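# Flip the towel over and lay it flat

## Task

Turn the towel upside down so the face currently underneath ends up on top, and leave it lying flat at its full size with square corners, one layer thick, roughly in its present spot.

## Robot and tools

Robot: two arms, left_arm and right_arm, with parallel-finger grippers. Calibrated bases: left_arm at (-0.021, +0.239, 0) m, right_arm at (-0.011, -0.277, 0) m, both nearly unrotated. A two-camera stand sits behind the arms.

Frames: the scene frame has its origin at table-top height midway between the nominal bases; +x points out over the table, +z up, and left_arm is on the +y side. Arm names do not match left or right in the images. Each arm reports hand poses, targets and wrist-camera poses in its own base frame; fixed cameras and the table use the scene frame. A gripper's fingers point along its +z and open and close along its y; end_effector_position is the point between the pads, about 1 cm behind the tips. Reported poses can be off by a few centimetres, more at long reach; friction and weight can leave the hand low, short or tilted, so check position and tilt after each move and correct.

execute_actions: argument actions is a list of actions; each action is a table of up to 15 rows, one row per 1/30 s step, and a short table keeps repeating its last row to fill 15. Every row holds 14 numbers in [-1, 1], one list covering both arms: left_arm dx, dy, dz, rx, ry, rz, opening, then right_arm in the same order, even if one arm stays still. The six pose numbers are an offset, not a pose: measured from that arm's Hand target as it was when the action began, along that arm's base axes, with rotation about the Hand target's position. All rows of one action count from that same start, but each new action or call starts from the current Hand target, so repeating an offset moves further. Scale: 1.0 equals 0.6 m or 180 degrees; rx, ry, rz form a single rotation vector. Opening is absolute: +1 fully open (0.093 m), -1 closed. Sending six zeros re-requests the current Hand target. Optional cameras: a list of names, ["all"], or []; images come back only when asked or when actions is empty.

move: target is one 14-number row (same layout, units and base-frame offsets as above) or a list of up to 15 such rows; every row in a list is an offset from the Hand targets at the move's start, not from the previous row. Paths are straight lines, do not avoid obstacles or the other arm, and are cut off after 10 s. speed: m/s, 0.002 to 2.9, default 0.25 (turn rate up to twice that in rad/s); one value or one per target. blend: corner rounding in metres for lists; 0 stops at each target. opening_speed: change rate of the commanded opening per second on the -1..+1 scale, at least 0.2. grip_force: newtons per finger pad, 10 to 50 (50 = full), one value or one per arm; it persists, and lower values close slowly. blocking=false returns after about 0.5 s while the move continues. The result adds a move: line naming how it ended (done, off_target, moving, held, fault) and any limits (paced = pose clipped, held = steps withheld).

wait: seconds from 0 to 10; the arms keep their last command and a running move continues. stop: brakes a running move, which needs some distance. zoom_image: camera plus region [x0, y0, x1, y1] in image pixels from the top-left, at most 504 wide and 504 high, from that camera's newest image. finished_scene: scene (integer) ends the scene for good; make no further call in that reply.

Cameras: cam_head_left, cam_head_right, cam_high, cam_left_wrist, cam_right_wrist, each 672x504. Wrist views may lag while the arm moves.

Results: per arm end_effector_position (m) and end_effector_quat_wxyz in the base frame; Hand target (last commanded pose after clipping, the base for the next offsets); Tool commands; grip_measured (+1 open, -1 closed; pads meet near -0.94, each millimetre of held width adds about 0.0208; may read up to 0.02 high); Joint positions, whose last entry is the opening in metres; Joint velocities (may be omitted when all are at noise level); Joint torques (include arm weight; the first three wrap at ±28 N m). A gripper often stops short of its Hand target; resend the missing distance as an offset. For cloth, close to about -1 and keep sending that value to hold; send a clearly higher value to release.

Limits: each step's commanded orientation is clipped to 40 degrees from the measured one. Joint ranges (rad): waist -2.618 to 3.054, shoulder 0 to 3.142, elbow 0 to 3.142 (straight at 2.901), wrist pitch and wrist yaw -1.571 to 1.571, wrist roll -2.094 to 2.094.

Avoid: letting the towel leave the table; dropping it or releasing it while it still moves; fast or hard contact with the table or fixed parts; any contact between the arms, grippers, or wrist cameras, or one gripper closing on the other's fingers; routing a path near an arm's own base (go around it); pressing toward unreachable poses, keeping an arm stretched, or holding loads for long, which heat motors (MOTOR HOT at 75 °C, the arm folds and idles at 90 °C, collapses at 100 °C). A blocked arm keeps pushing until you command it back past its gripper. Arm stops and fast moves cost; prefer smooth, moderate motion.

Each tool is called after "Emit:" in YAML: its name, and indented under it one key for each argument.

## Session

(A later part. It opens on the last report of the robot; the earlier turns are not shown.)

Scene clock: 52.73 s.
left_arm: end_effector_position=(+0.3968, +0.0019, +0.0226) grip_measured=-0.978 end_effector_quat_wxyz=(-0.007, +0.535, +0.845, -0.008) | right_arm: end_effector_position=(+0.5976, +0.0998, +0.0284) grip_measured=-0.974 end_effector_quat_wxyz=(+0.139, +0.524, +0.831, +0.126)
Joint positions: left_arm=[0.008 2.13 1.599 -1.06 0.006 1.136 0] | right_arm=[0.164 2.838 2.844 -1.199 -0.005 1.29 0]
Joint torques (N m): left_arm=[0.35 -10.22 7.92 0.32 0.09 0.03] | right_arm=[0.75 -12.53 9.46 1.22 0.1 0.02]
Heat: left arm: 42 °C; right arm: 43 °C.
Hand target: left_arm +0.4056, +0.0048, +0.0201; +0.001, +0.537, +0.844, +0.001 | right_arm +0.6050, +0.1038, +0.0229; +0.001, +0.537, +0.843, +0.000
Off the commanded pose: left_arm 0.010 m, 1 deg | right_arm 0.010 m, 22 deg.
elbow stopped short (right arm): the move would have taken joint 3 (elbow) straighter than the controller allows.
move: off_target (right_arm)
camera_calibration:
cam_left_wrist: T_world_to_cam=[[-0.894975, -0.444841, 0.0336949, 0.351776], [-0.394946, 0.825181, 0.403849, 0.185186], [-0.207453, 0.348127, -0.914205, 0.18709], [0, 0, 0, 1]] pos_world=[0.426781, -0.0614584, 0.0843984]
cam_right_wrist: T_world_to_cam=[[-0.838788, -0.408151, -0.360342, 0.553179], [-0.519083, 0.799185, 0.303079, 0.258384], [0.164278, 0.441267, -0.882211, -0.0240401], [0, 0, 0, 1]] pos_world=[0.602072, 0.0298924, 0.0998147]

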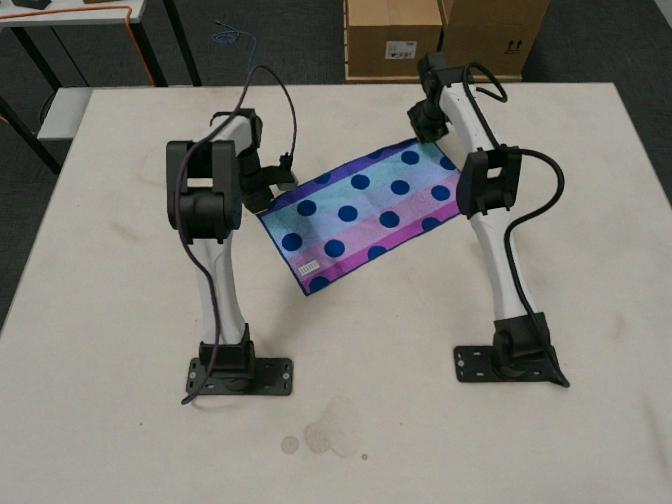

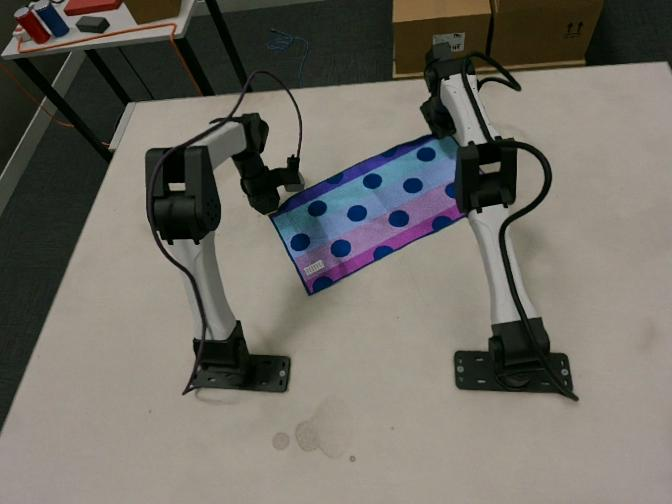

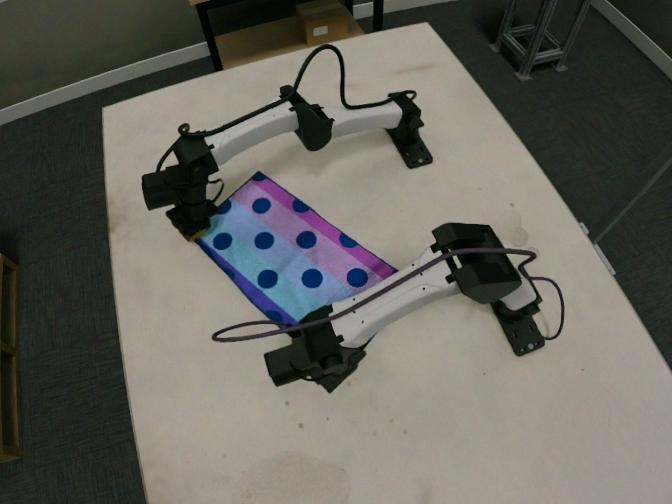

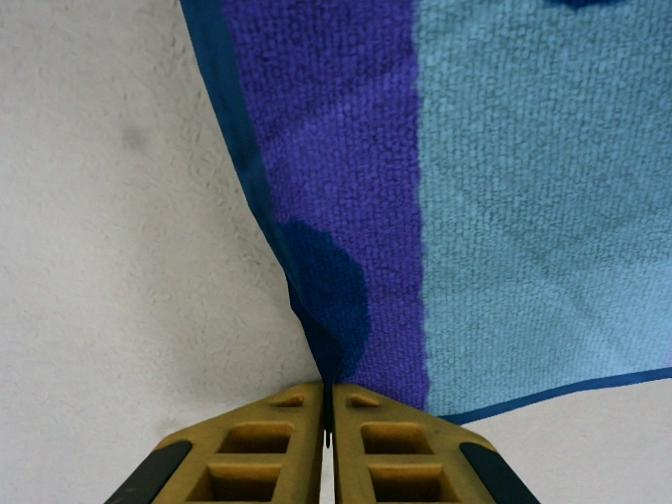

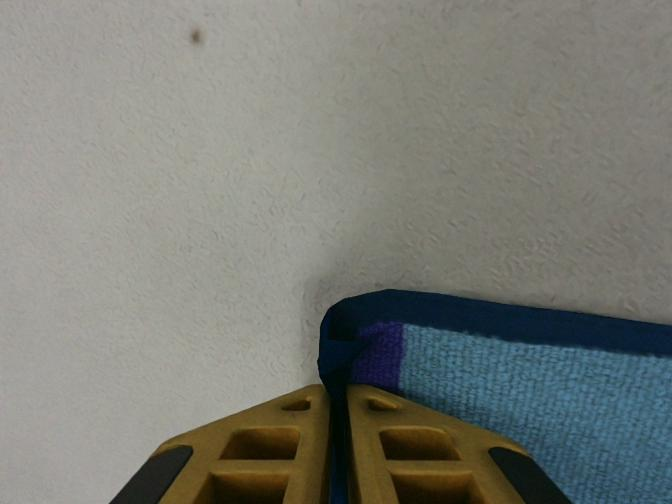

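Emit:
move:
  target:
    - [0,0,-0.006,0,0,0,-1,0,0,-0.02,0,0,0,-1]
    - [0,0,-0.006,0,0,0,-0.5,0,0,-0.02,0,0,0,-0.5]
    - [0,0,0.15,0,0,0,-0.5,0,0,0.15,0,0,0,-0.5]
    - [-0.2,0.1,0.25,0,0,0,-0.5,-0.2,-0.1,0.25,0,0,0,-0.5]
  cameras: ["all"]
  speed: [0.05,0.05,0.1,0.3]
  blend: [0,0,0.02,0]

Emit:
zoom_image:
  camera: "cam_head_left"
  region: [240, 120, 480, 300]

Emit:
zoom_image:
  camera: "cam_high"
  region: [180, 160, 400, 400]

Scene clock: 61.77 s.
left_arm: end_effector_position=(+0.2933, +0.0655, +0.1715) grip_measured=-0.502 end_effector_quat_wxyz=(+0.012, +0.533, +0.846, +0.008) | right_arm: end_effector_position=(+0.4908, +0.0443, +0.1593) grip_measured=-0.502 end_effector_quat_wxyz=(+0.080, +0.541, +0.835, +0.066)
Joint positions: left_arm=[0.223 1.663 1.572 -1.452 0.006 1.347 0.021] | right_arm=[0.088 2.389 2.568 -1.543 -0.005 1.239 0.021]
Joint torques (N m): left_arm=[0.05 -8.13 5.72 0 0.11 0.02] | right_arm=[0.5 -15.32 5.82 0.55 0.07 -0.23]
Heat: left arm: 42 °C; right arm: 46 °C.
Hand target: left_arm +0.2856, +0.0648, +0.1701; +0.001, +0.537, +0.844, +0.000 | right_arm +0.4850, +0.0438, +0.1729; +0.001, +0.537, +0.843, +0.000
Off the commanded pose: left_arm 0.008 m, 2 deg | right_arm 0.015 m, 12 deg.
elbow stopped short (right arm): the move would have taken joint 3 (elbow) straighter than the controller allows.
joint sent to its limit (right arm) — joint 4 (wrist pitch), lower limit. The joint targets are off in orientation, not in position.
move: off_target (right_arm); target 2's new opening was sent with right_arm's hand 0.016 m and 22 deg from that target
camera_calibration:
cam_left_wrist: T_world_to_cam=[[-0.893623, -0.448632, -0.012965, 0.290229], [-0.417634, 0.820606, 0.390112, 0.0410302], [-0.164377, 0.354028, -0.920676, 0.267757], [0, 0, 0, 1]] pos_world=[0.320504, 0.00174285, 0.234274]
cam_right_wrist: T_world_to_cam=[[-0.89656, -0.395054, -0.200279, 0.490335], [-0.442223, 0.823782, 0.354714, 0.16064], [0.0248551, 0.406591, -0.913272, 0.208342], [0, 0, 0, 1]] pos_world=[0.505475, -0.023333, 0.231496]

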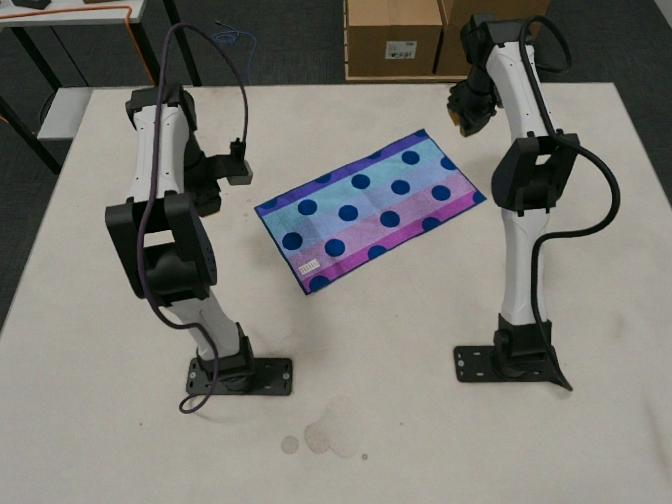

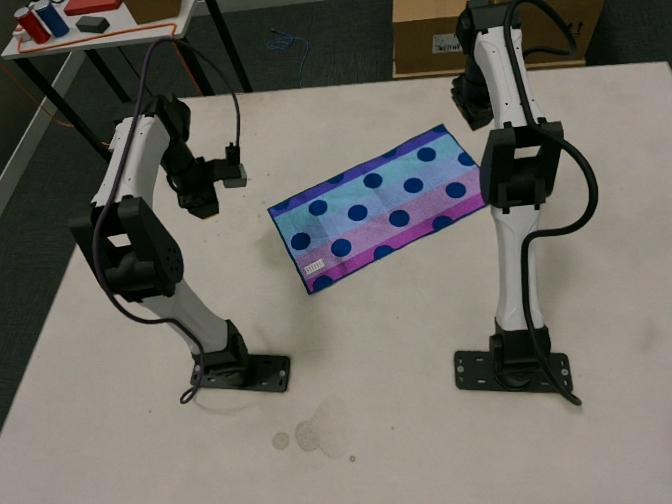

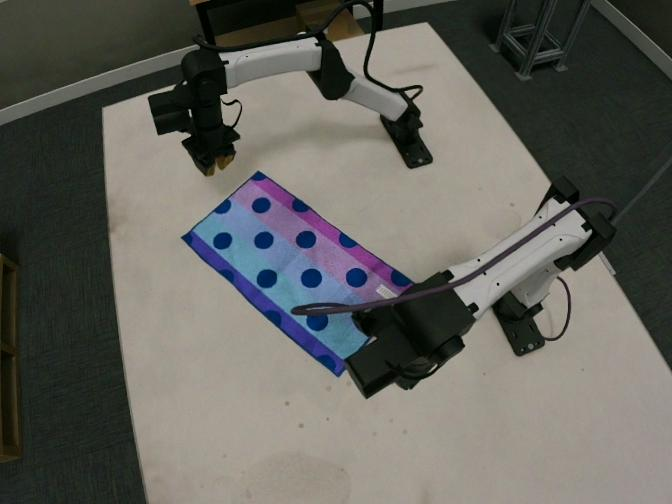

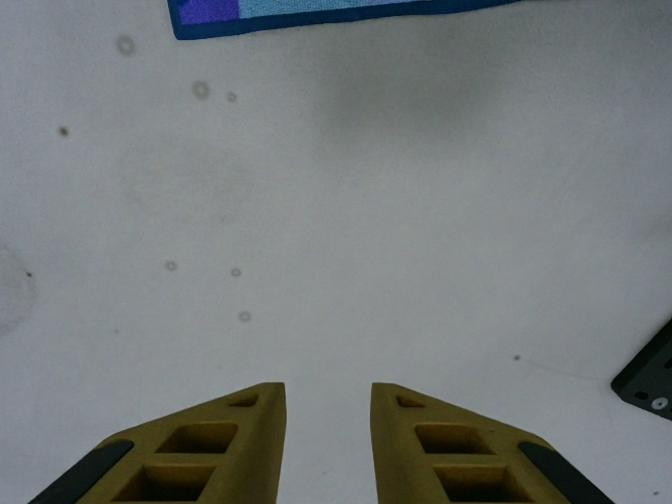

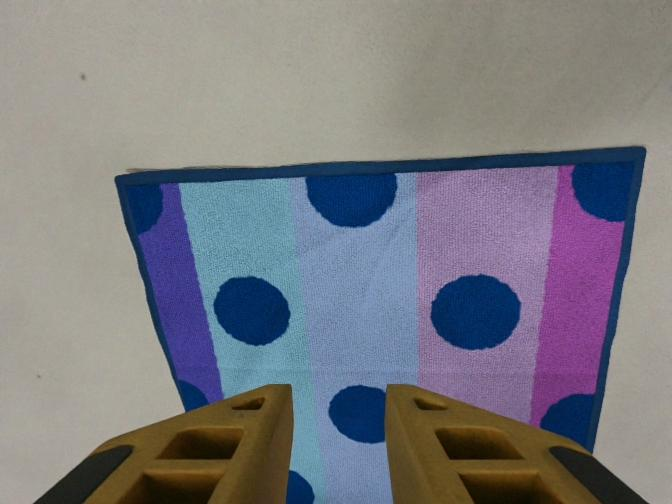

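Scaled by 2.100 from the camera's 672x504 image, which has a finer 960x720 frame.

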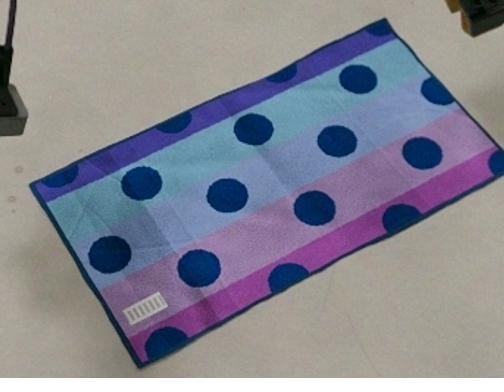

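Scaled by 2.100 from the camera's 672x504 image, which has a finer 960x720 frame.

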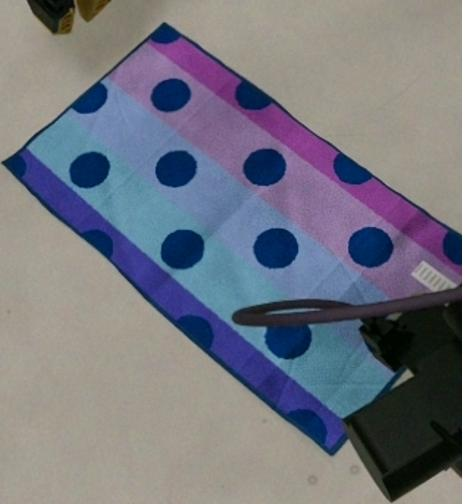

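Emit:
finished_scene:
  scene: 2

The scene is finished: the task was done.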